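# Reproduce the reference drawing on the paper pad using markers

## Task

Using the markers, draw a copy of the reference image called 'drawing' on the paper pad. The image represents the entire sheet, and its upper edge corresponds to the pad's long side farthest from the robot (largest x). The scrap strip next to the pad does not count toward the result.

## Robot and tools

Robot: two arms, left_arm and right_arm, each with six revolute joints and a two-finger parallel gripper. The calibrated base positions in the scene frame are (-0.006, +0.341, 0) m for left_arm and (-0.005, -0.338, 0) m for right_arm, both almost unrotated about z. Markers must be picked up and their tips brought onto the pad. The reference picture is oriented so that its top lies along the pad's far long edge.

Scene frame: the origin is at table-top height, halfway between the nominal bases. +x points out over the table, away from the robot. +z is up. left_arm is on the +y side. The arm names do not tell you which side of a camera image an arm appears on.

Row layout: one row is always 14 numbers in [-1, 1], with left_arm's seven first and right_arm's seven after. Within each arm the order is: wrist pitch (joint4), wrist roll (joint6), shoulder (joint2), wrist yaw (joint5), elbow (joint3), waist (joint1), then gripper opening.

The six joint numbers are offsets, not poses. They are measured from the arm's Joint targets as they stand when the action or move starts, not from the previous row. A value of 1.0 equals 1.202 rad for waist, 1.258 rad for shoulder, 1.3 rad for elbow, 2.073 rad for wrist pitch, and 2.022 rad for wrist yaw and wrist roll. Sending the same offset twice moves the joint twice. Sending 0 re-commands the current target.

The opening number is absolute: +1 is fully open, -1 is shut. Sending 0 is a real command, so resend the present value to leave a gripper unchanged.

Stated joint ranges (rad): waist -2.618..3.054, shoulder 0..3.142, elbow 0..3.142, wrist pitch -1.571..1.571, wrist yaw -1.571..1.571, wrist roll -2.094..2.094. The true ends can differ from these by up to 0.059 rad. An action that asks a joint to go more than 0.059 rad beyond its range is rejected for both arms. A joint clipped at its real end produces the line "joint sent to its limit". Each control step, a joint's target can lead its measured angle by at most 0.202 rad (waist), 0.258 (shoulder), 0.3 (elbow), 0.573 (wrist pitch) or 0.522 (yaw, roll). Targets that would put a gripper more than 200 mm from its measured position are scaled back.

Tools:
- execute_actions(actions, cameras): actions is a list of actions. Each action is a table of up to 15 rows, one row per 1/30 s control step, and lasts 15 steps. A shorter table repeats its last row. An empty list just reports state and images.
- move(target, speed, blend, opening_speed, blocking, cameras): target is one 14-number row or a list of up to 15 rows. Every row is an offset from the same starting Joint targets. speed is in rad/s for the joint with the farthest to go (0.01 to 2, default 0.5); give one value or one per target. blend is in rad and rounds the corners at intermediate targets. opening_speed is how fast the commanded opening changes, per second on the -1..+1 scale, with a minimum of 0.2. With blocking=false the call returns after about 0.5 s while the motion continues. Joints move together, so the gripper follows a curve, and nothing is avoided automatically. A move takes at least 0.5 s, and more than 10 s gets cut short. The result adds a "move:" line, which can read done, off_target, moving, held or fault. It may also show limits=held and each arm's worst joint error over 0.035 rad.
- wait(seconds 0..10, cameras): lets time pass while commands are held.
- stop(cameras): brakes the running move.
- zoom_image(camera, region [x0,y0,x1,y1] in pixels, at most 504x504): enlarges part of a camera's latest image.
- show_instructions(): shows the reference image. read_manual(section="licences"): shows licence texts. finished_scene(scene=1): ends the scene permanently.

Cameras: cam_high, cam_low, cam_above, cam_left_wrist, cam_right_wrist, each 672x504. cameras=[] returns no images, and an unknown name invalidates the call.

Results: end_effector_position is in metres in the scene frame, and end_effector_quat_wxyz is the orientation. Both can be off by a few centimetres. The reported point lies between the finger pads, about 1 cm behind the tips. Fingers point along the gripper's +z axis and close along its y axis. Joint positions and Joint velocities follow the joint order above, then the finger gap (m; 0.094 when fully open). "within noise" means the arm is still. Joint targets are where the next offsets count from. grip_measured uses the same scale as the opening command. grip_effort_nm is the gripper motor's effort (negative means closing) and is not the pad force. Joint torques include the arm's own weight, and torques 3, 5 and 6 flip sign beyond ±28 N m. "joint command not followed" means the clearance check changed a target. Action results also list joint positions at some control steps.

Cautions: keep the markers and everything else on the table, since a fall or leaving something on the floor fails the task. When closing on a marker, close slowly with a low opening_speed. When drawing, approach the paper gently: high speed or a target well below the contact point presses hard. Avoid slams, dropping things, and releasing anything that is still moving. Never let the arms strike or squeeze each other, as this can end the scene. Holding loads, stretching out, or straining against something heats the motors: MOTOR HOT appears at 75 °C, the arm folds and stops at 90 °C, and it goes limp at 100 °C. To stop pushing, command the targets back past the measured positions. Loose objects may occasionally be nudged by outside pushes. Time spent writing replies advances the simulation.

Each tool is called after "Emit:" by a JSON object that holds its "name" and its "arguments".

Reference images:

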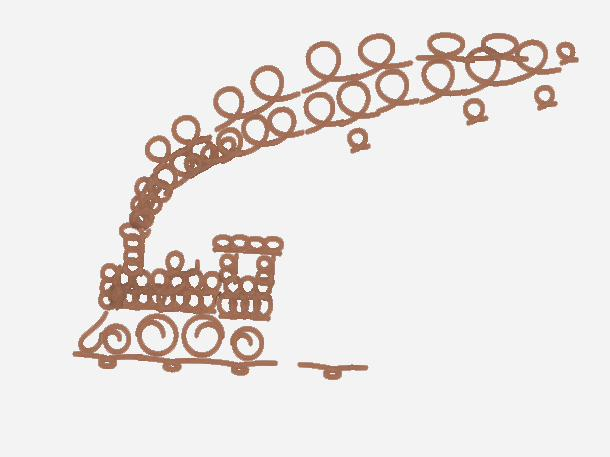

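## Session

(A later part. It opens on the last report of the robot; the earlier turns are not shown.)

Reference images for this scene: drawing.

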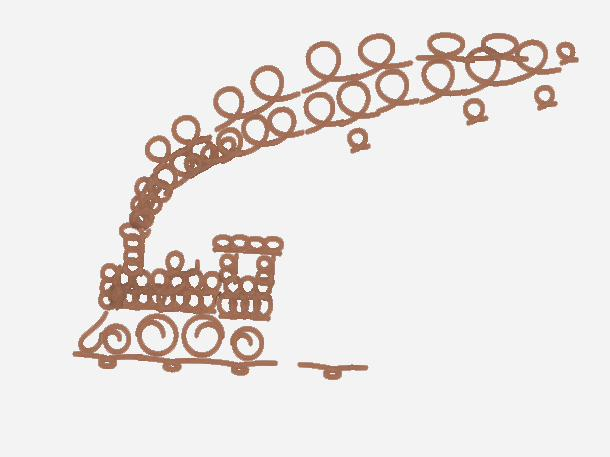

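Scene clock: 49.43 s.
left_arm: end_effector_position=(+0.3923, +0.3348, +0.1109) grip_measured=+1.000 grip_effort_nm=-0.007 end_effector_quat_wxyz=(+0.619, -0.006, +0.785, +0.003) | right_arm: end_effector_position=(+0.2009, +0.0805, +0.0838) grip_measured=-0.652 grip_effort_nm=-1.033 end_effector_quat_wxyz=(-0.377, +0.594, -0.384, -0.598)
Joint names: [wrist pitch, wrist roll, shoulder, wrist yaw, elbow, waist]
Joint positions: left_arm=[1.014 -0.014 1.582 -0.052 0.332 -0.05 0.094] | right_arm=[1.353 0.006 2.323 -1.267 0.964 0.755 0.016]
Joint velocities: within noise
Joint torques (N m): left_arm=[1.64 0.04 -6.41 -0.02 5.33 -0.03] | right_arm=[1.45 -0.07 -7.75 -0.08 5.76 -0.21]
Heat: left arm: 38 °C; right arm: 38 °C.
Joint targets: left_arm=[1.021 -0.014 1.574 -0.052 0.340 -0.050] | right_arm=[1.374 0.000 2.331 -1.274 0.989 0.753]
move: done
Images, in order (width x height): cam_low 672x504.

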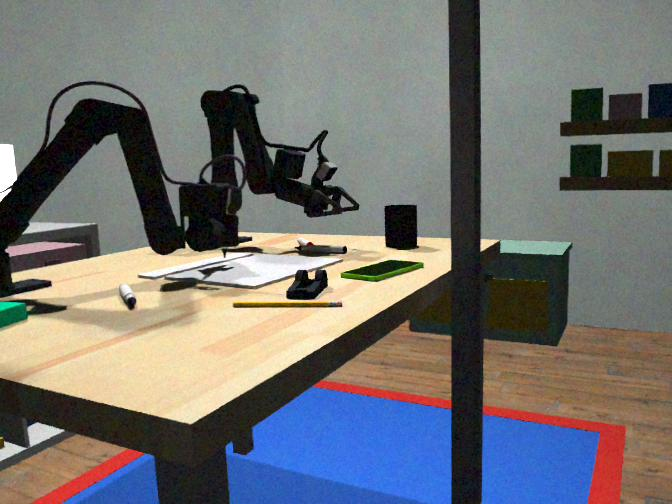

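Emit:
{"name": "move", "arguments": {"target": [[0,0,0,0,0,0,1,0,0,-0.056,0,0,0,-0.9],[0,0,0,0,0,0,1,0,0,-0.056,-0.0554,0,0.0499,-0.9]], "speed": 0.2, "cameras": ["cam_low","cam_above"]}}

Emit:
{"name": "zoom_image", "arguments": {"camera": "cam_low", "region": [190, 220, 270, 280]}}

Emit:
{"name": "zoom_image", "arguments": {"camera": "cam_above", "region": [180, 370, 360, 504]}}

Scene clock: 52.27 s.
left_arm: end_effector_position=(+0.3923, +0.3348, +0.1109) grip_measured=+1.000 grip_effort_nm=-0.007 end_effector_quat_wxyz=(+0.619, -0.006, +0.785, +0.003) | right_arm: end_effector_position=(+0.1609, +0.0816, +0.0965) grip_measured=-0.652 grip_effort_nm=-1.033 end_effector_quat_wxyz=(-0.337, +0.628, -0.321, -0.624)
Joint names: [wrist pitch, wrist roll, shoulder, wrist yaw, elbow, waist]
Joint positions: left_arm=[1.014 -0.014 1.582 -0.052 0.332 -0.05 0.094] | right_arm=[1.357 0.006 2.292 -1.378 0.964 0.811 0.016]
Joint velocities: within noise
Joint torques (N m): left_arm=[1.64 0.05 -6.34 -0.06 5.24 -0.08] | right_arm=[1.35 -0.07 -10.63 -0.05 5.85 0.16]
Heat: left arm: 38 °C; right arm: 38 °C.
Joint targets: left_arm=[1.021 -0.014 1.574 -0.052 0.340 -0.050] | right_arm=[1.374 0.000 2.260 -1.386 0.989 0.813]
move: done
Images, in order (width x height): cam_low 672x504, cam_above 672x504.

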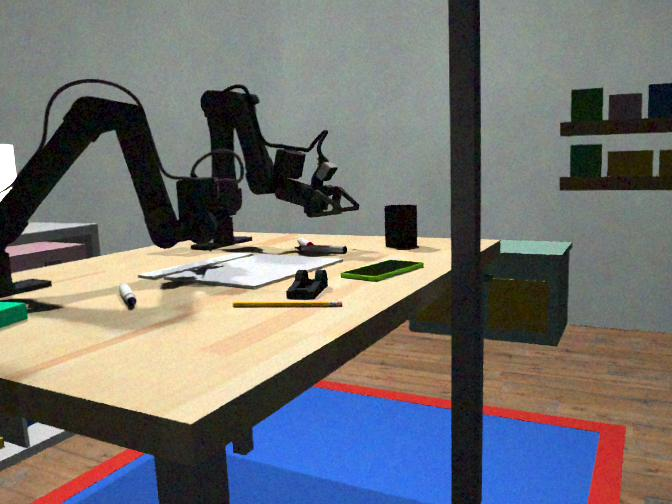

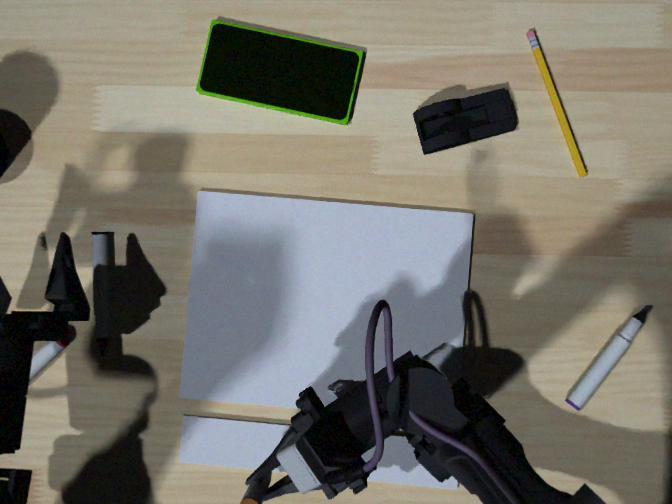

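Scaled by 6.300 from the camera's 672x504 image, which has a finer 960x720 frame.

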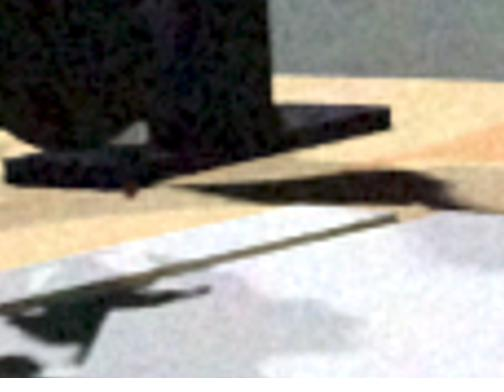

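Scaled by 2.800 from the camera's 672x504 image, which has a finer 960x720 frame.

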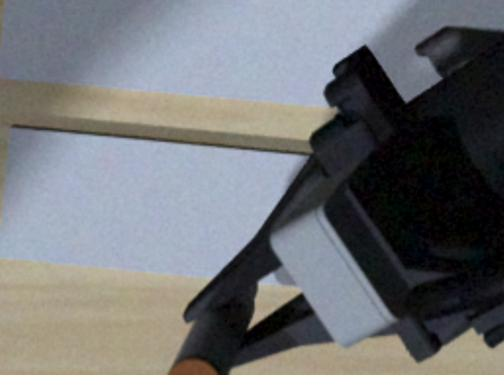

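Emit:
{"name": "move", "arguments": {"target": [[0,0,0,0,0,0,1,0,0,0,0.0326,0,-0.0266,-0.9],[0,0,0,0,0,0,1,0,0,0.0564,0.0326,0,-0.0266,-0.9]], "speed": 0.15, "cameras": ["cam_low","cam_above"]}}

Emit:
{"name": "zoom_image", "arguments": {"camera": "cam_low", "region": [190, 220, 270, 280]}}

Emit:
{"name": "zoom_image", "arguments": {"camera": "cam_above", "region": [180, 370, 360, 504]}}

Scene clock: 54.23 s.
left_arm: end_effector_position=(+0.3923, +0.3348, +0.1109) grip_measured=+1.000 grip_effort_nm=-0.012 end_effector_quat_wxyz=(+0.619, -0.006, +0.785, +0.003) | right_arm: end_effector_position=(+0.1788, +0.0811, +0.0828) grip_measured=-0.652 grip_effort_nm=-1.033 end_effector_quat_wxyz=(-0.349, +0.611, -0.357, -0.614)
Joint names: [wrist pitch, wrist roll, shoulder, wrist yaw, elbow, waist]
Joint positions: left_arm=[1.014 -0.014 1.582 -0.052 0.332 -0.05 0.094] | right_arm=[1.358 0.006 2.327 -1.328 0.964 0.784 0.016]
Joint velocities: within noise
Joint torques (N m): left_arm=[1.67 0.07 -6.38 -0.06 5.22 -0.1] | right_arm=[1.37 -0.07 -7.97 0.07 5.65 -0.34]
Heat: left arm: 38 °C; right arm: 39 °C.
Joint targets: left_arm=[1.021 -0.014 1.574 -0.052 0.340 -0.050] | right_arm=[1.374 0.000 2.331 -1.321 0.989 0.781]
move: done
Images, in order (width x height): cam_low 672x504, cam_above 672x504.

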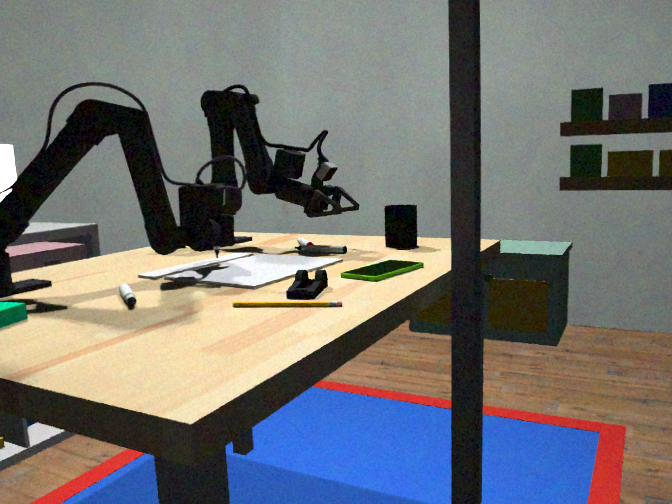

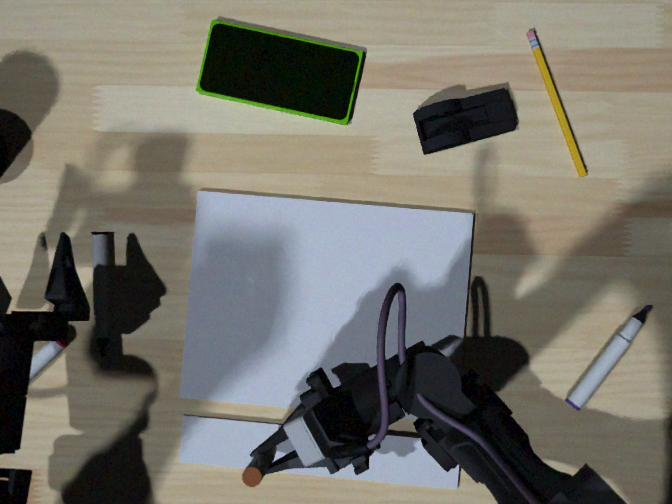

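Scaled by 6.300 from the camera's 672x504 image, which has a finer 960x720 frame.

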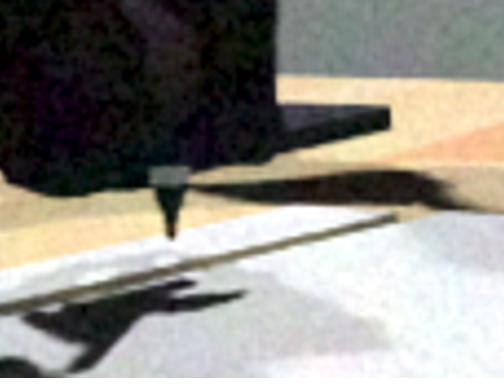

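Scaled by 2.800 from the camera's 672x504 image, which has a finer 960x720 frame.

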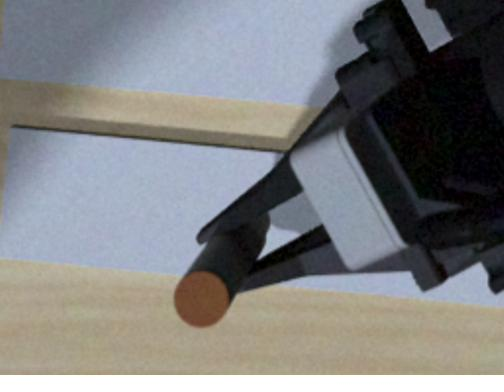

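Emit:
{"name": "move", "arguments": {"target": [0,0,0,0,0,0,1,0,0,0.006,0,0,0,-0.9], "speed": 0.05, "cameras": ["cam_low"]}}

Emit:
{"name": "zoom_image", "arguments": {"camera": "cam_low", "region": [190, 220, 270, 280]}}

Scene clock: 55.23 s.
left_arm: end_effector_position=(+0.3923, +0.3348, +0.1109) grip_measured=+1.000 grip_effort_nm=-0.002 end_effector_quat_wxyz=(+0.619, -0.006, +0.785, +0.003) | right_arm: end_effector_position=(+0.1787, +0.0810, +0.0813) grip_measured=-0.652 grip_effort_nm=-1.033 end_effector_quat_wxyz=(-0.348, +0.611, -0.358, -0.615)
Joint names: [wrist pitch, wrist roll, shoulder, wrist yaw, elbow, waist]
Joint positions: left_arm=[1.014 -0.014 1.582 -0.052 0.332 -0.05 0.094] | right_arm=[1.358 0.006 2.331 -1.328 0.964 0.784 0.016]
Joint velocities: within noise
Joint torques (N m): left_arm=[1.7 0.05 -6.32 -0.04 5.3 -0.03] | right_arm=[1.37 -0.07 -7.71 0.07 5.7 -0.32]
Heat: left arm: 38 °C; right arm: 38 °C.
Joint targets: left_arm=[1.021 -0.014 1.574 -0.052 0.340 -0.050] | right_arm=[1.374 0.000 2.339 -1.321 0.989 0.781]
move: done
Images, in order (width x height): cam_low 672x504.

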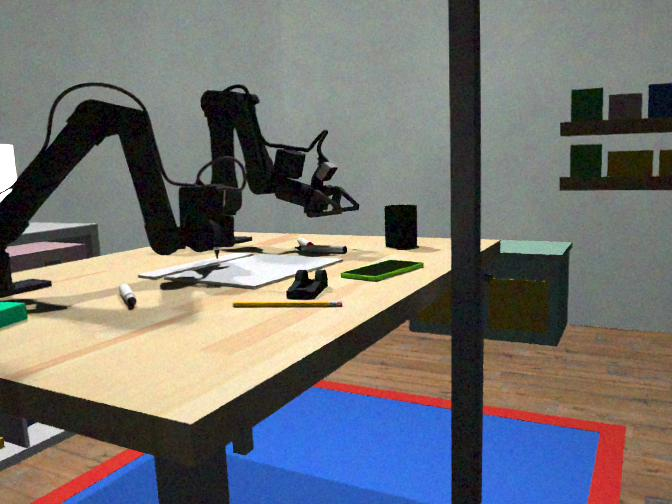

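Scaled by 6.300 from the camera's 672x504 image, which has a finer 960x720 frame.

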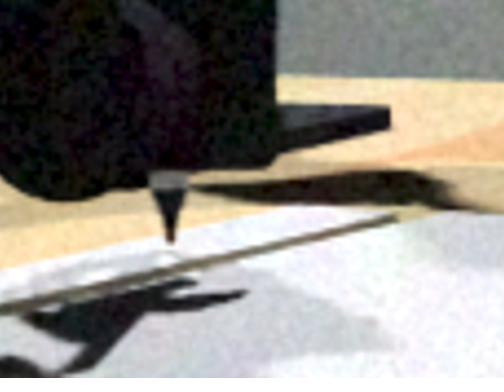

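Emit:
{"name": "move", "arguments": {"target": [0,0,0,0,0,0,1,0,0,0.006,0,0,0,-0.9], "speed": 0.05, "cameras": ["cam_low"]}}

Emit:
{"name": "zoom_image", "arguments": {"camera": "cam_low", "region": [190, 220, 270, 280]}}

Scene clock: 56.17 s.
left_arm: end_effector_position=(+0.3923, +0.3348, +0.1109) grip_measured=+1.000 grip_effort_nm=-0.007 end_effector_quat_wxyz=(+0.619, -0.006, +0.785, +0.003) | right_arm: end_effector_position=(+0.1786, +0.0809, +0.0792) grip_measured=-0.652 grip_effort_nm=-1.033 end_effector_quat_wxyz=(-0.347, +0.610, -0.360, -0.615)
Joint names: [wrist pitch, wrist roll, shoulder, wrist yaw, elbow, waist]
Joint positions: left_arm=[1.014 -0.014 1.582 -0.052 0.332 -0.05 0.094] | right_arm=[1.358 0.006 2.336 -1.328 0.964 0.784 0.016]
Joint velocities: within noise
Joint torques (N m): left_arm=[1.66 0.03 -6.35 -0.06 5.19 -0.08] | right_arm=[1.37 -0.07 -7.56 0.07 5.67 -0.34]
Heat: left arm: 38 °C; right arm: 38 °C.
Joint targets: left_arm=[1.021 -0.014 1.574 -0.052 0.340 -0.050] | right_arm=[1.374 0.000 2.346 -1.321 0.989 0.781]
move: done
Images, in order (width x height): cam_low 672x504.

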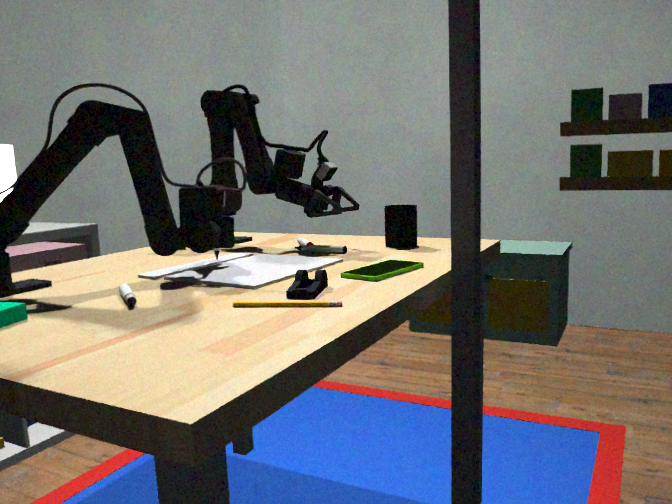

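Scaled by 6.300 from the camera's 672x504 image, which has a finer 960x720 frame.

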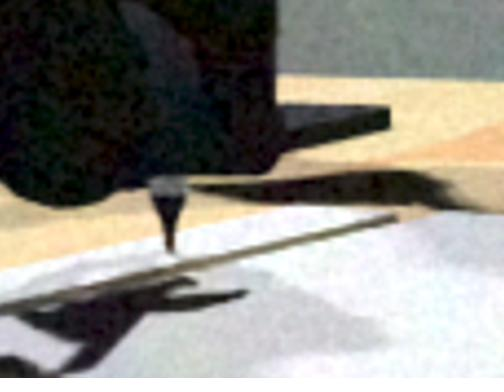

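Emit:
{"name": "move", "arguments": {"target": [0,0,0,0,0,0,1,0,0,0.005,0,0,0,-0.9], "speed": 0.05, "cameras": ["cam_low"]}}

Emit:
{"name": "zoom_image", "arguments": {"camera": "cam_low", "region": [190, 220, 270, 280]}}

Scene clock: 57.20 s.
left_arm: end_effector_position=(+0.3923, +0.3348, +0.1109) grip_measured=+1.000 grip_effort_nm=-0.007 end_effector_quat_wxyz=(+0.619, -0.006, +0.785, +0.003) | right_arm: end_effector_position=(+0.1792, +0.0814, +0.0790) grip_measured=-0.652 grip_effort_nm=-1.028 end_effector_quat_wxyz=(-0.348, +0.611, -0.358, -0.615)
Joint names: [wrist pitch, wrist roll, shoulder, wrist yaw, elbow, waist]
Joint positions: left_arm=[1.014 -0.014 1.582 -0.052 0.332 -0.05 0.094] | right_arm=[1.362 0.006 2.34 -1.328 0.969 0.784 0.016]
Joint velocities: within noise
Joint torques (N m): left_arm=[1.7 0.02 -6.32 -0.01 5.23 -0.1] | right_arm=[1.31 -0.07 -7.39 0.06 5.27 -0.32]
Heat: left arm: 38 °C; right arm: 38 °C.
Joint targets: left_arm=[1.021 -0.014 1.574 -0.052 0.340 -0.050] | right_arm=[1.374 0.000 2.352 -1.321 0.989 0.781]
move: done
Images, in order (width x height): cam_low 672x504.

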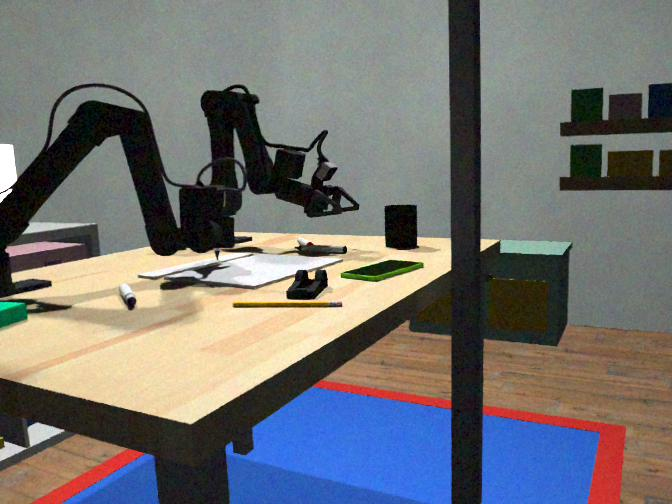

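Scaled by 6.300 from the camera's 672x504 image, which has a finer 960x720 frame.

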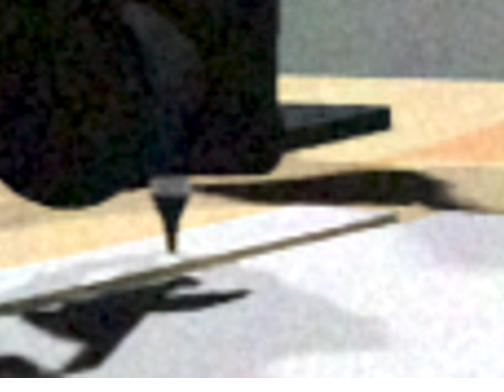

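Emit:
{"name": "move", "arguments": {"target": [[0,0,0,0,0,0,1,0,0,0,-0.0495,0,0,-0.9],[0,0,0,0,0,0,1,0,0,0,-0.0495,0,0.0166,-0.9],[0,0,0,0,0,0,1,0,0,0,0,0,0.0166,-0.9],[0,0,0,0,0,0,1,0,0,0,0,0,0,-0.9]], "speed": 0.08, "cameras": ["cam_low"]}}

Emit:
{"name": "zoom_image", "arguments": {"camera": "cam_low", "region": [190, 220, 270, 280]}}

Scene clock: 61.37 s.
left_arm: end_effector_position=(+0.3923, +0.3348, +0.1109) grip_measured=+1.000 grip_effort_nm=-0.007 end_effector_quat_wxyz=(+0.619, -0.006, +0.785, +0.003) | right_arm: end_effector_position=(+0.1769, +0.0817, +0.0788) grip_measured=-0.652 grip_effort_nm=-1.033 end_effector_quat_wxyz=(-0.346, +0.612, -0.355, -0.616)
Joint names: [wrist pitch, wrist roll, shoulder, wrist yaw, elbow, waist]
Joint positions: left_arm=[1.014 -0.014 1.582 -0.052 0.332 -0.05 0.094] | right_arm=[1.364 0.006 2.341 -1.332 0.969 0.788 0.016]
Joint velocities: within noise
Joint torques (N m): left_arm=[1.67 0.04 -6.46 -0.05 5.18 -0.23] | right_arm=[1.31 -0.06 -7.46 0.11 5.27 -0.65]
Heat: left arm: 38 °C; right arm: 39 °C.
Joint targets: left_arm=[1.021 -0.014 1.574 -0.052 0.340 -0.050] | right_arm=[1.374 0.000 2.353 -1.321 0.989 0.781]
move: done
Images, in order (width x height): cam_low 672x504.

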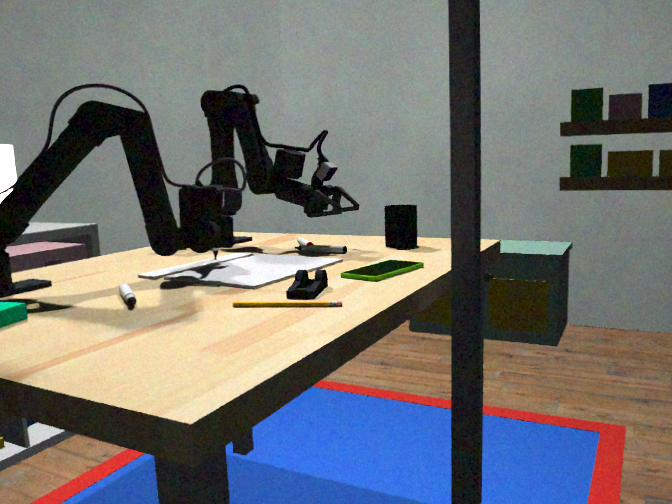

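Scaled by 6.300 from the camera's 672x504 image, which has a finer 960x720 frame.

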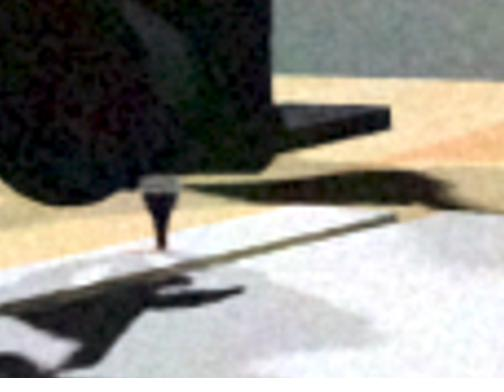

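Emit:
{"name": "move", "arguments": {"target": [[0,0,0,0,0,0,1,0,0,-0.08,0,0,0,-0.9],[0,0,0,0,0,0,1,0,0,-0.2,0,0,-0.6,-0.9]], "speed": [0.2,0.8], "blend": 0.05, "cameras": ["cam_above"]}}

Emit:
{"name": "zoom_image", "arguments": {"camera": "cam_above", "region": [170, 380, 350, 504]}}

Scene clock: 63.83 s.
left_arm: end_effector_position=(+0.3923, +0.3348, +0.1109) grip_measured=+1.000 grip_effort_nm=-0.007 end_effector_quat_wxyz=(+0.619, -0.006, +0.785, +0.003) | right_arm: end_effector_position=(+0.4121, -0.1478, +0.1629) grip_measured=-0.652 grip_effort_nm=-1.033 end_effector_quat_wxyz=(+0.602, -0.484, +0.491, +0.403)
Joint names: [wrist pitch, wrist roll, shoulder, wrist yaw, elbow, waist]
Joint positions: left_arm=[1.014 -0.014 1.582 -0.052 0.332 -0.05 0.094] | right_arm=[1.365 0.005 2.134 -1.324 0.969 0.056 0.016]
Joint velocities: within noise
Joint torques (N m): left_arm=[1.68 0.04 -6.35 -0.01 5.08 -0.05] | right_arm=[1.24 -0.06 -10.32 0.13 6.22 0.28]
Heat: left arm: 38 °C; right arm: 39 °C.
Joint targets: left_arm=[1.021 -0.014 1.574 -0.052 0.340 -0.050] | right_arm=[1.374 0.000 2.101 -1.321 0.989 0.060]
move: done
Images, in order (width x height): cam_above 672x504.

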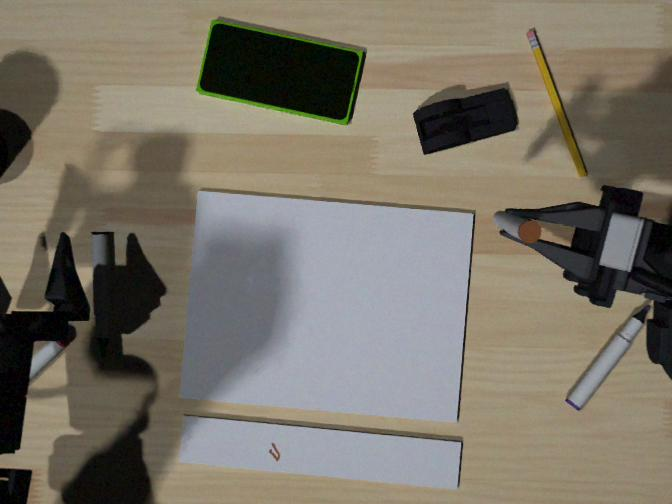

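Scaled by 2.800 from the camera's 672x504 image, which has a finer 960x720 frame.

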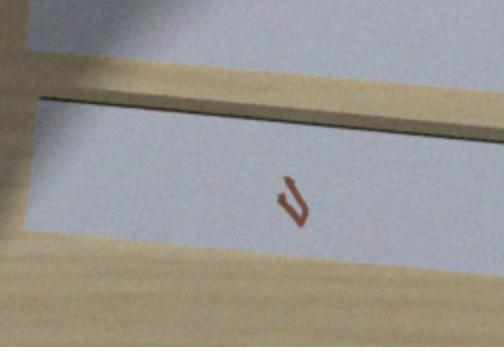

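Emit:
{"name": "move", "arguments": {"target": [[0,0,0,0,0,0,1,0,0,0.1,-0.092,0,0.5574,-0.9],[0,0,0,0,0,0,1,0,0,0.17,-0.092,0,0.5574,-0.9],[0,0,0,0,0,0,1,0,0,0.1979,-0.092,0,0.5574,-0.9]], "speed": [0.5,0.2,0.06], "cameras": []}}

Scene clock: 68.33 s.
left_arm: end_effector_position=(+0.3923, +0.3348, +0.1109) grip_measured=+1.000 grip_effort_nm=-0.002 end_effector_quat_wxyz=(+0.619, -0.006, +0.785, +0.003) | right_arm: end_effector_position=(+0.1734, +0.0555, +0.0788) grip_measured=-0.652 grip_effort_nm=-1.038 end_effector_quat_wxyz=(-0.310, +0.631, -0.319, -0.635)
Joint names: [wrist pitch, wrist roll, shoulder, wrist yaw, elbow, waist]
Joint positions: left_arm=[1.014 -0.014 1.582 -0.052 0.332 -0.05 0.094] | right_arm=[1.365 0.005 2.342 -1.5 0.969 0.736 0.016]
Joint velocities: within noise
Joint torques (N m): left_arm=[1.65 0.04 -6.34 -0.05 5.19 -0.03] | right_arm=[1.22 -0.05 -7.65 -0.08 5.18 -0.53]
Heat: left arm: 39 °C; right arm: 39 °C.
Joint targets: left_arm=[1.021 -0.014 1.574 -0.052 0.340 -0.050] | right_arm=[1.374 0.000 2.350 -1.507 0.989 0.729]
move: done
No camera images: "cameras" was empty.

Emit:
{"name": "move", "arguments": {"target": [0,0,0,0,0,0,1,0,0,0.0035,0,0,0,-0.9], "speed": 0.06, "cameras": []}}

Scene clock: 69.23 s.
left_arm: end_effector_position=(+0.3923, +0.3348, +0.1109) grip_measured=+1.000 grip_effort_nm=-0.007 end_effector_quat_wxyz=(+0.619, -0.006, +0.785, +0.003) | right_arm: end_effector_position=(+0.1734, +0.0555, +0.0788) grip_measured=-0.652 grip_effort_nm=-1.033 end_effector_quat_wxyz=(-0.310, +0.631, -0.319, -0.635)
Joint names: [wrist pitch, wrist roll, shoulder, wrist yaw, elbow, waist]
Joint positions: left_arm=[1.014 -0.014 1.582 -0.052 0.332 -0.05 0.094] | right_arm=[1.365 0.005 2.342 -1.5 0.969 0.736 0.016]
Joint velocities: within noise
Joint torques (N m): left_arm=[1.68 0.03 -6.17 -0.05 5.27 0.05] | right_arm=[1.22 -0.06 -7.34 -0.08 5.14 -0.54]
Heat: left arm: 39 °C; right arm: 39 °C.
Joint targets: left_arm=[1.021 -0.014 1.574 -0.052 0.340 -0.050] | right_arm=[1.374 0.000 2.354 -1.507 0.989 0.729]
move: done
No camera images: "cameras" was empty.

Emit:
{"name": "move", "arguments": {"target": [[0,0,0,0,0,0,1,0,0,-0.0509,0,0,0,-0.9],[0,0,0,0,0,0,1,0,0,-0.0509,0.18,0,0.0998,-0.9],[0,0,0,0,0,0,1,0,0,-0.0064,0.18,0,0.0998,-0.9]], "speed": [0.2,0.25,0.08], "cameras": []}}

Emit:
{"name": "move", "arguments": {"target": [0,0,0,0,0,0,1,0,0,0.0035,0,0,0,-0.9], "speed": 0.06, "cameras": []}}

Scene clock: 72.37 s.
left_arm: end_effector_position=(+0.3923, +0.3348, +0.1109) grip_measured=+1.000 grip_effort_nm=-0.007 end_effector_quat_wxyz=(+0.619, -0.006, +0.785, +0.003) | right_arm: end_effector_position=(+0.1812, +0.1070, +0.0796) grip_measured=-0.652 grip_effort_nm=-1.033 end_effector_quat_wxyz=(-0.385, +0.590, -0.392, -0.592)
Joint names: [wrist pitch, wrist roll, shoulder, wrist yaw, elbow, waist]
Joint positions: left_arm=[1.014 -0.014 1.582 -0.052 0.332 -0.05 0.094] | right_arm=[1.365 0.005 2.339 -1.15 0.969 0.845 0.016]
Joint velocities: within noise
Joint torques (N m): left_arm=[1.69 0.08 -6.26 -0.05 5.15 -0.01] | right_arm=[1.4 -0.05 -7.9 0.06 5.39 0.38]
Heat: left arm: 39 °C; right arm: 40 °C.
Joint targets: left_arm=[1.021 -0.014 1.574 -0.052 0.340 -0.050] | right_arm=[1.374 0.000 2.346 -1.143 0.989 0.850]
move: done
No camera images: "cameras" was empty.

Scene clock: 73.07 s.
left_arm: end_effector_position=(+0.3923, +0.3348, +0.1109) grip_measured=+1.000 grip_effort_nm=-0.007 end_effector_quat_wxyz=(+0.619, -0.006, +0.785, +0.003) | right_arm: end_effector_position=(+0.1812, +0.1070, +0.0796) grip_measured=-0.652 grip_effort_nm=-1.028 end_effector_quat_wxyz=(-0.385, +0.590, -0.392, -0.592)
Joint names: [wrist pitch, wrist roll, shoulder, wrist yaw, elbow, waist]
Joint positions: left_arm=[1.014 -0.014 1.582 -0.052 0.332 -0.05 0.094] | right_arm=[1.365 0.005 2.339 -1.15 0.969 0.845 0.016]
Joint velocities: within noise
Joint torques (N m): left_arm=[1.65 0.06 -6.32 -0.04 5.16 -0.02] | right_arm=[1.4 -0.06 -7.54 0.06 5.39 0.36]
Heat: left arm: 39 °C; right arm: 40 °C.
Joint targets: left_arm=[1.021 -0.014 1.574 -0.052 0.340 -0.050] | right_arm=[1.374 0.000 2.350 -1.143 0.989 0.850]
move: done
No camera images: "cameras" was empty.

Emit:
{"name": "move", "arguments": {"target": [0,0,0,0,0,0,1,0,0,0.005,0,0,0,-0.9], "speed": 0.06, "cameras": ["cam_low"]}}

Emit:
{"name": "zoom_image", "arguments": {"camera": "cam_low", "region": [190, 220, 270, 280]}}

Scene clock: 74.03 s.
left_arm: end_effector_position=(+0.3923, +0.3348, +0.1109) grip_measured=+1.000 grip_effort_nm=-0.007 end_effector_quat_wxyz=(+0.619, -0.006, +0.785, +0.003) | right_arm: end_effector_position=(+0.1812, +0.1069, +0.0791) grip_measured=-0.652 grip_effort_nm=-1.033 end_effector_quat_wxyz=(-0.386, +0.590, -0.391, -0.592)
Joint names: [wrist pitch, wrist roll, shoulder, wrist yaw, elbow, waist]
Joint positions: left_arm=[1.014 -0.014 1.582 -0.052 0.332 -0.05 0.094] | right_arm=[1.371 0.005 2.342 -1.15 0.969 0.845 0.016]
Joint velocities: within noise
Joint torques (N m): left_arm=[1.66 0.03 -6.41 -0.01 5.24 -0.03] | right_arm=[1.34 -0.05 -7.27 0.07 5.37 0.38]
Heat: left arm: 39 °C; right arm: 40 °C.
Joint targets: left_arm=[1.021 -0.014 1.574 -0.052 0.340 -0.050] | right_arm=[1.374 0.000 2.357 -1.143 0.989 0.850]
move: done
Images, in order (width x height): cam_low 672x504.

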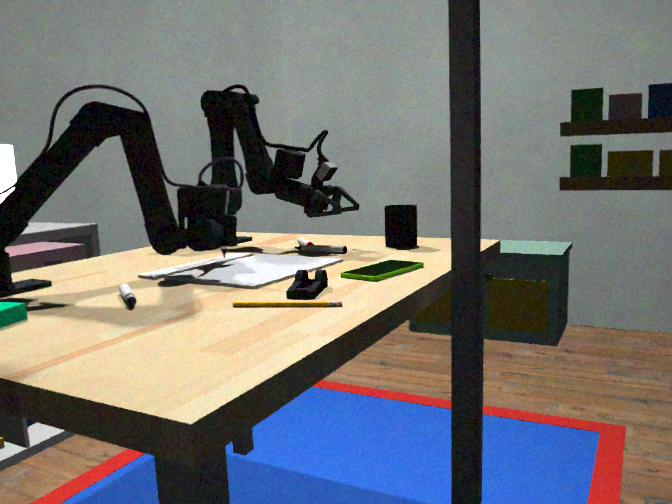

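Scaled by 6.300 from the camera's 672x504 image, which has a finer 960x720 frame.

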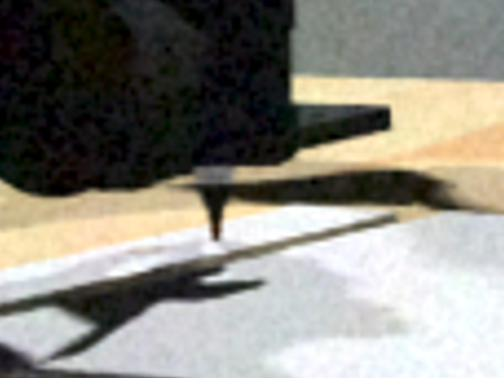

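Emit:
{"name": "move", "arguments": {"target": [[0,0,0,0,0,0,1,0,0,-0.0533,0,0,0,-0.9],[0,0,0,0,0,0,1,0,0,-0.0533,0.1484,0,0.0874,-0.9],[0,0,0,0,0,0,1,0,0,0,0.1484,0,0.0874,-0.9]], "speed": [0.2,0.2,0.06], "cameras": []}}

Emit:
{"name": "move", "arguments": {"target": [0,0,0,0,0,0,1,0,0,0.005,0,0,0,-0.9], "speed": 0.06, "cameras": ["cam_low"]}}

Emit:
{"name": "zoom_image", "arguments": {"camera": "cam_low", "region": [190, 220, 270, 280]}}

Scene clock: 77.63 s.
left_arm: end_effector_position=(+0.3923, +0.3348, +0.1109) grip_measured=+1.000 grip_effort_nm=-0.002 end_effector_quat_wxyz=(+0.619, -0.006, +0.785, +0.003) | right_arm: end_effector_position=(+0.1836, +0.1427, +0.0799) grip_measured=-0.652 grip_effort_nm=-1.033 end_effector_quat_wxyz=(-0.443, +0.549, -0.445, -0.551)
Joint names: [wrist pitch, wrist roll, shoulder, wrist yaw, elbow, waist]
Joint positions: left_arm=[1.014 -0.014 1.582 -0.052 0.332 -0.05 0.094] | right_arm=[1.373 0.005 2.341 -0.85 0.969 0.949 0.016]
Joint velocities: within noise
Joint torques (N m): left_arm=[1.68 0.05 -6.49 -0.06 5.16 -0.03] | right_arm=[1.47 -0.05 -7.34 0.08 5.52 0.44]
Heat: left arm: 39 °C; right arm: 40 °C.
Joint targets: left_arm=[1.021 -0.014 1.574 -0.052 0.340 -0.050] | right_arm=[1.374 0.000 2.357 -0.843 0.989 0.955]
move: done
No camera images: "cameras" was empty.

Scene clock: 78.33 s.
left_arm: end_effector_position=(+0.3923, +0.3348, +0.1109) grip_measured=+1.000 grip_effort_nm=-0.002 end_effector_quat_wxyz=(+0.619, -0.006, +0.785, +0.003) | right_arm: end_effector_position=(+0.1835, +0.1426, +0.0796) grip_measured=-0.652 grip_effort_nm=-1.038 end_effector_quat_wxyz=(-0.445, +0.549, -0.443, -0.551)
Joint names: [wrist pitch, wrist roll, shoulder, wrist yaw, elbow, waist]
Joint positions: left_arm=[1.014 -0.014 1.582 -0.052 0.332 -0.05 0.094] | right_arm=[1.383 0.005 2.345 -0.85 0.969 0.949 0.016]
Joint velocities: within noise
Joint torques (N m): left_arm=[1.69 0 -6.48 -0.04 5.24 -0.1] | right_arm=[1.37 -0.06 -7.24 0.08 5.52 0.43]
Heat: left arm: 39 °C; right arm: 40 °C.
Joint targets: left_arm=[1.021 -0.014 1.574 -0.052 0.340 -0.050] | right_arm=[1.374 0.000 2.363 -0.843 0.989 0.955]
move: done
Images, in order (width x height): cam_low 672x504.

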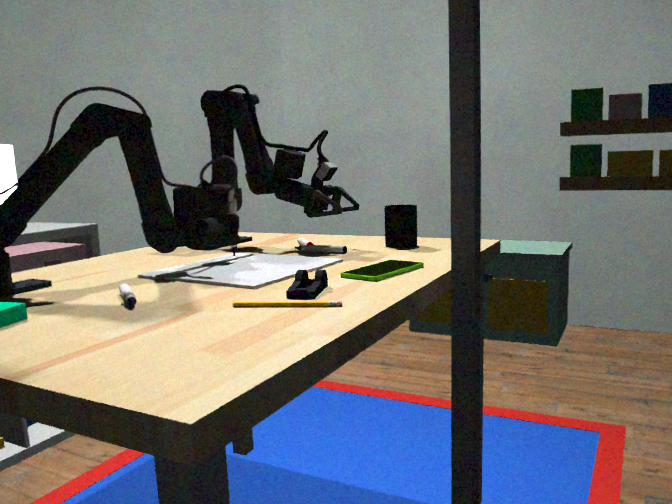

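Scaled by 6.300 from the camera's 672x504 image, which has a finer 960x720 frame.

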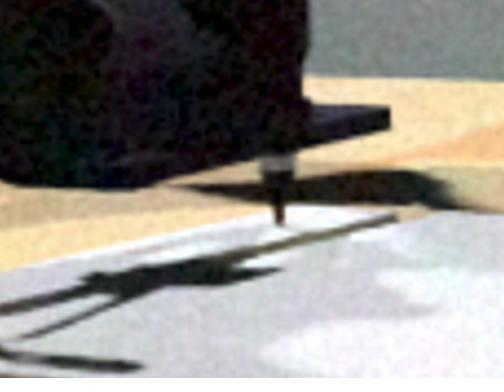

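Emit:
{"name": "move", "arguments": {"target": [[0,0,0,0,0,0,1,0,0,-0.058,0,0,0,-0.9],[0,0,0,0,0,0,1,0,0,-0.058,0.0989,0,0.0616,-0.9],[0,0,0,0,0,0,1,0,0,-0.0079,0.0989,0,0.0616,-0.9]], "speed": [0.2,0.2,0.06], "cameras": []}}

Emit:
{"name": "move", "arguments": {"target": [0,0,0,0,0,0,1,0,0,0.005,0,0,0,-0.9], "speed": 0.06, "cameras": []}}

Scene clock: 81.53 s.
left_arm: end_effector_position=(+0.3923, +0.3348, +0.1109) grip_measured=+1.000 grip_effort_nm=-0.002 end_effector_quat_wxyz=(+0.619, -0.006, +0.785, +0.003) | right_arm: end_effector_position=(+0.1825, +0.1619, +0.0804) grip_measured=-0.652 grip_effort_nm=-1.028 end_effector_quat_wxyz=(-0.478, +0.520, -0.478, -0.523)
Joint names: [wrist pitch, wrist roll, shoulder, wrist yaw, elbow, waist]
Joint positions: left_arm=[1.014 -0.014 1.582 -0.052 0.332 -0.05 0.094] | right_arm=[1.376 0.005 2.341 -0.651 0.969 1.023 0.016]
Joint velocities: within noise
Joint torques (N m): left_arm=[1.67 0.03 -6.35 -0.05 5.33 -0.05] | right_arm=[1.51 -0.06 -7.72 0.08 5.63 0.46]
Heat: left arm: 39 °C; right arm: 40 °C.
Joint targets: left_arm=[1.021 -0.014 1.574 -0.052 0.340 -0.050] | right_arm=[1.374 0.000 2.353 -0.643 0.989 1.029]
move: done
No camera images: "cameras" was empty.

Scene clock: 82.23 s.
left_arm: end_effector_position=(+0.3923, +0.3348, +0.1109) grip_measured=+1.000 grip_effort_nm=-0.007 end_effector_quat_wxyz=(+0.619, -0.006, +0.785, +0.003) | right_arm: end_effector_position=(+0.1824, +0.1619, +0.0802) grip_measured=-0.652 grip_effort_nm=-1.038 end_effector_quat_wxyz=(-0.478, +0.520, -0.478, -0.523)
Joint names: [wrist pitch, wrist roll, shoulder, wrist yaw, elbow, waist]
Joint positions: left_arm=[1.014 -0.014 1.582 -0.052 0.332 -0.05 0.094] | right_arm=[1.379 0.005 2.343 -0.651 0.969 1.023 0.016]
Joint velocities: within noise
Joint torques (N m): left_arm=[1.69 0.05 -6.38 -0.04 5.2 0.01] | right_arm=[1.47 -0.06 -7.39 0.08 5.6 0.46]
Heat: left arm: 39 °C; right arm: 40 °C.
Joint targets: left_arm=[1.021 -0.014 1.574 -0.052 0.340 -0.050] | right_arm=[1.374 0.000 2.359 -0.643 0.989 1.029]
move: done
No camera images: "cameras" was empty.

Emit:
{"name": "move", "arguments": {"target": [[0,0,0,0,0,0,1,0,0,-0.06,0,0,0,-0.9],[0,0,0,0,0,0,1,0,0,-0.18,0,0,-0.75,-0.9]], "speed": [0.2,0.8], "blend": 0.03, "cameras": ["cam_above"]}}

Emit:
{"name": "zoom_image", "arguments": {"camera": "cam_above", "region": [170, 400, 310, 504]}}

Scene clock: 84.73 s.
left_arm: end_effector_position=(+0.3923, +0.3348, +0.1109) grip_measured=+1.000 grip_effort_nm=-0.002 end_effector_quat_wxyz=(+0.619, -0.006, +0.785, +0.003) | right_arm: end_effector_position=(+0.5039, -0.1754, +0.1668) grip_measured=-0.652 grip_effort_nm=-1.038 end_effector_quat_wxyz=(+0.714, -0.272, +0.598, +0.243)
Joint names: [wrist pitch, wrist roll, shoulder, wrist yaw, elbow, waist]
Joint positions: left_arm=[1.014 -0.014 1.582 -0.052 0.332 -0.05 0.094] | right_arm=[1.372 0.005 2.169 -0.64 0.969 0.124 0.016]
Joint velocities: within noise
Joint torques (N m): left_arm=[1.65 0.06 -6.32 -0.04 5.22 -0.12] | right_arm=[1.49 -0.06 -10.91 0.02 6.42 0.24]
Heat: left arm: 39 °C; right arm: 40 °C.
Joint targets: left_arm=[1.021 -0.014 1.574 -0.052 0.340 -0.050] | right_arm=[1.374 0.000 2.133 -0.643 0.989 0.127]
move: off_target (right_arm); right_arm: the shoulder is farthest, 0.036 rad from its target
Images, in order (width x height): cam_above 672x504.

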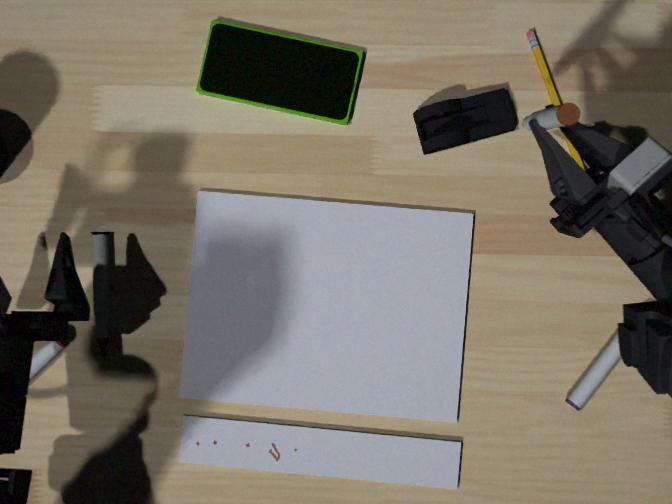

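Scaled by 3.600 from the camera's 672x504 image, which has a finer 960x720 frame.

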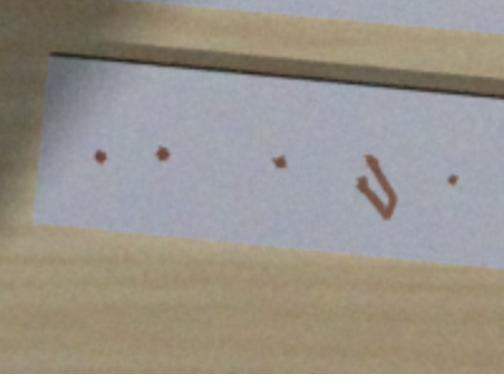

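Emit:
{"name": "zoom_image", "arguments": {"camera": "cam_above", "region": [180, 170, 240, 215]}}

Emit:
{"name": "zoom_image", "arguments": {"camera": "cam_above", "region": [440, 190, 500, 235]}}

Emit:
{"name": "zoom_image", "arguments": {"camera": "cam_above", "region": [165, 380, 225, 425]}}

Emit:
{"name": "zoom_image", "arguments": {"camera": "cam_above", "region": [430, 400, 490, 445]}}

Scaled by 8.400 from the camera's 672x504 image, which has a finer 960x720 frame.

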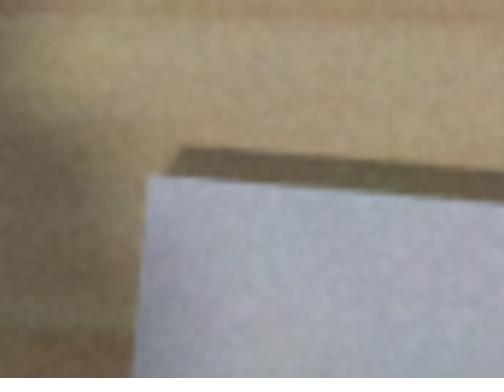

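Scaled by 8.400 from the camera's 672x504 image, which has a finer 960x720 frame.

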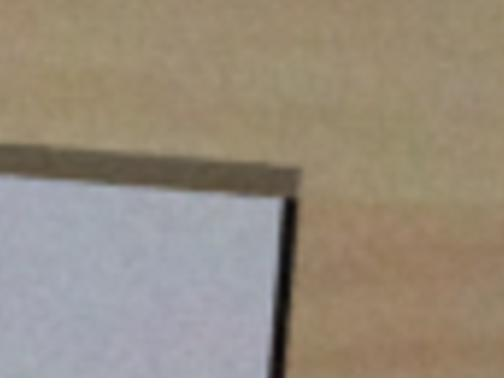

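Scaled by 8.400 from the camera's 672x504 image, which has a finer 960x720 frame.

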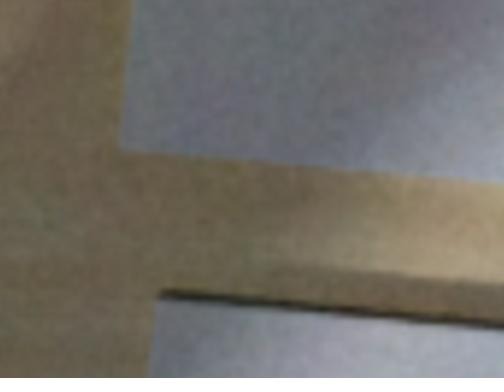

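Scaled by 8.400 from the camera's 672x504 image, which has a finer 960x720 frame.

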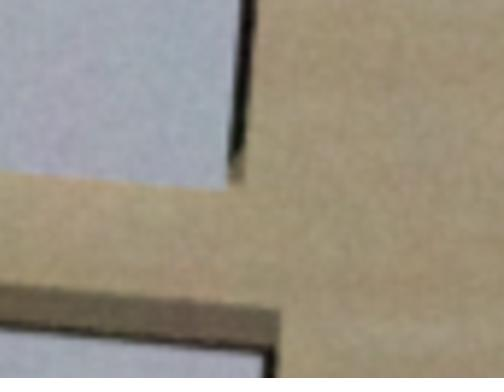

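Emit:
{"name": "move", "arguments": {"target": [[0,0,0,0,0,0,1,0,0,0,-0.4041,0,0.3315,-0.9],[0,0,0,0,0,0,1,0,0,0.1169,-0.4041,0,0.3315,-0.9],[0,0,0,0,0,0,1,0,0,0.1606,-0.4041,0,0.3315,-0.9]], "speed": [0.5,0.2,0.08], "cameras": ["cam_above","cam_low"]}}

Emit:
{"name": "zoom_image", "arguments": {"camera": "cam_low", "region": [170, 220, 310, 300]}}

Emit:
{"name": "zoom_image", "arguments": {"camera": "cam_above", "region": [270, 310, 420, 430]}}

Scene clock: 93.30 s.
left_arm: end_effector_position=(+0.3923, +0.3348, +0.1109) grip_measured=+1.000 grip_effort_nm=-0.002 end_effector_quat_wxyz=(+0.619, -0.006, +0.785, +0.003) | right_arm: end_effector_position=(+0.2591, +0.0136, +0.0845) grip_measured=-0.652 grip_effort_nm=-1.033 end_effector_quat_wxyz=(-0.395, +0.589, -0.390, -0.587)
Joint names: [wrist pitch, wrist roll, shoulder, wrist yaw, elbow, waist]
Joint positions: left_arm=[1.014 -0.014 1.582 -0.052 0.332 -0.05 0.094] | right_arm=[1.372 0.005 2.328 -1.454 0.969 0.527 0.016]
Joint velocities: within noise
Joint torques (N m): left_arm=[1.65 0.01 -6.38 -0.01 5.15 -0.12] | right_arm=[1.16 -0.05 -7.73 -0.05 5.24 -0.14]
Heat: left arm: 40 °C; right arm: 40 °C.
Joint targets: left_arm=[1.021 -0.014 1.574 -0.052 0.340 -0.050] | right_arm=[1.374 0.000 2.335 -1.460 0.989 0.525]
move: done
Images, in order (width x height): cam_low 672x504, cam_above 672x504.

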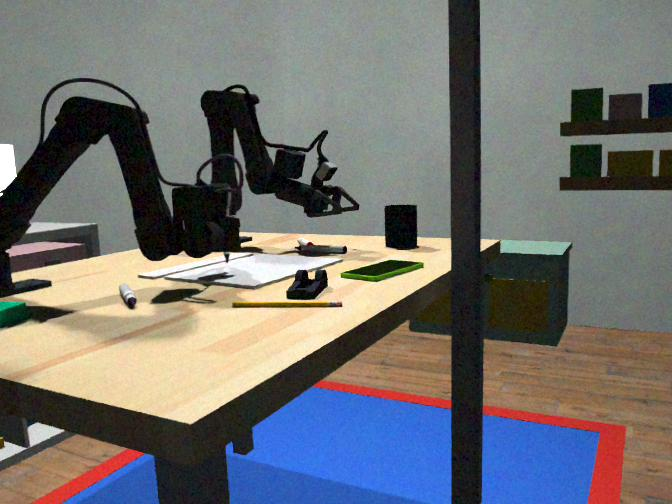

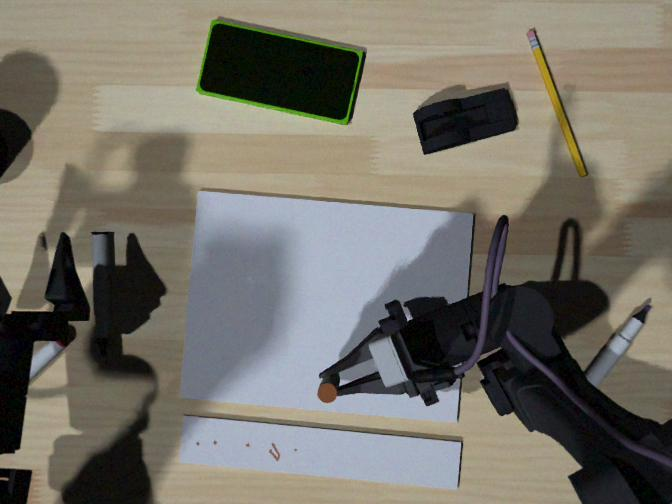

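Scaled by 3.600 from the camera's 672x504 image, which has a finer 960x720 frame.

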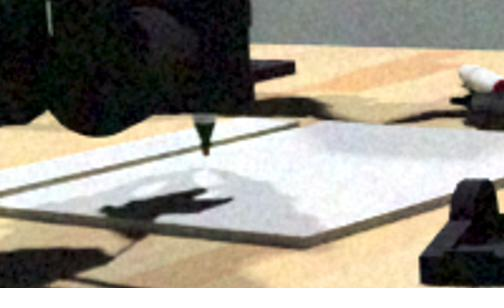

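Scaled by 3.360 from the camera's 672x504 image, which has a finer 960x720 frame.

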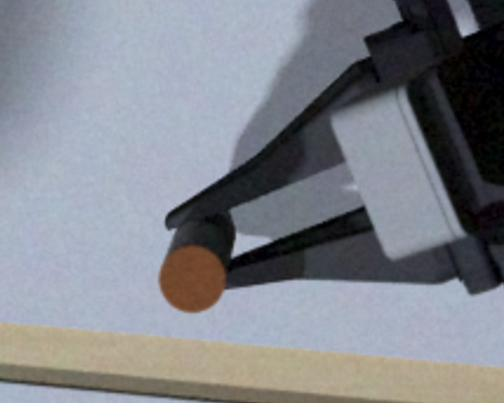

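Emit:
{"name": "move", "arguments": {"target": [[0,0,0,0,0,0,1,0,0,0.0119,0,0,0,-0.9],[0,0,0,0,0,0,1,0,0,0.0159,0,0,0,-0.9]], "speed": 0.06, "cameras": ["cam_low"]}}

Emit:
{"name": "zoom_image", "arguments": {"camera": "cam_low", "region": [190, 220, 270, 280]}}

Scene clock: 94.37 s.
left_arm: end_effector_position=(+0.3923, +0.3348, +0.1109) grip_measured=+1.000 grip_effort_nm=-0.002 end_effector_quat_wxyz=(+0.619, -0.006, +0.785, +0.003) | right_arm: end_effector_position=(+0.2586, +0.0133, +0.0787) grip_measured=-0.652 grip_effort_nm=-1.033 end_effector_quat_wxyz=(-0.390, +0.587, -0.395, -0.590)
Joint names: [wrist pitch, wrist roll, shoulder, wrist yaw, elbow, waist]
Joint positions: left_arm=[1.014 -0.014 1.582 -0.052 0.332 -0.05 0.094] | right_arm=[1.372 0.005 2.344 -1.454 0.969 0.527 0.016]
Joint velocities: within noise
Joint torques (N m): left_arm=[1.68 0.05 -6.39 -0.05 5.18 0.05] | right_arm=[1.17 -0.05 -7.43 -0.06 5.16 -0.13]
Heat: left arm: 40 °C; right arm: 40 °C.
Joint targets: left_arm=[1.021 -0.014 1.574 -0.052 0.340 -0.050] | right_arm=[1.374 0.000 2.355 -1.460 0.989 0.525]
move: done
Images, in order (width x height): cam_low 672x504.

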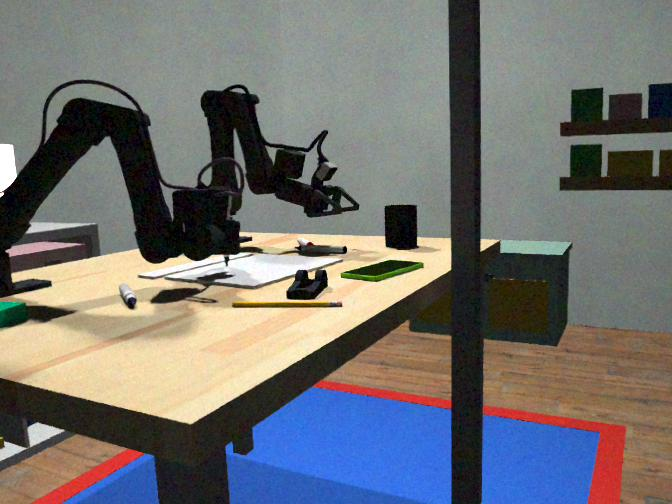

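Scaled by 6.300 from the camera's 672x504 image, which has a finer 960x720 frame.

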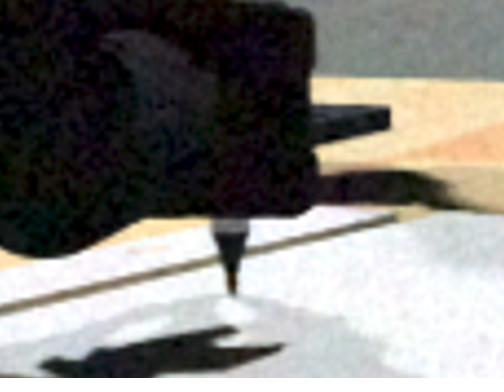

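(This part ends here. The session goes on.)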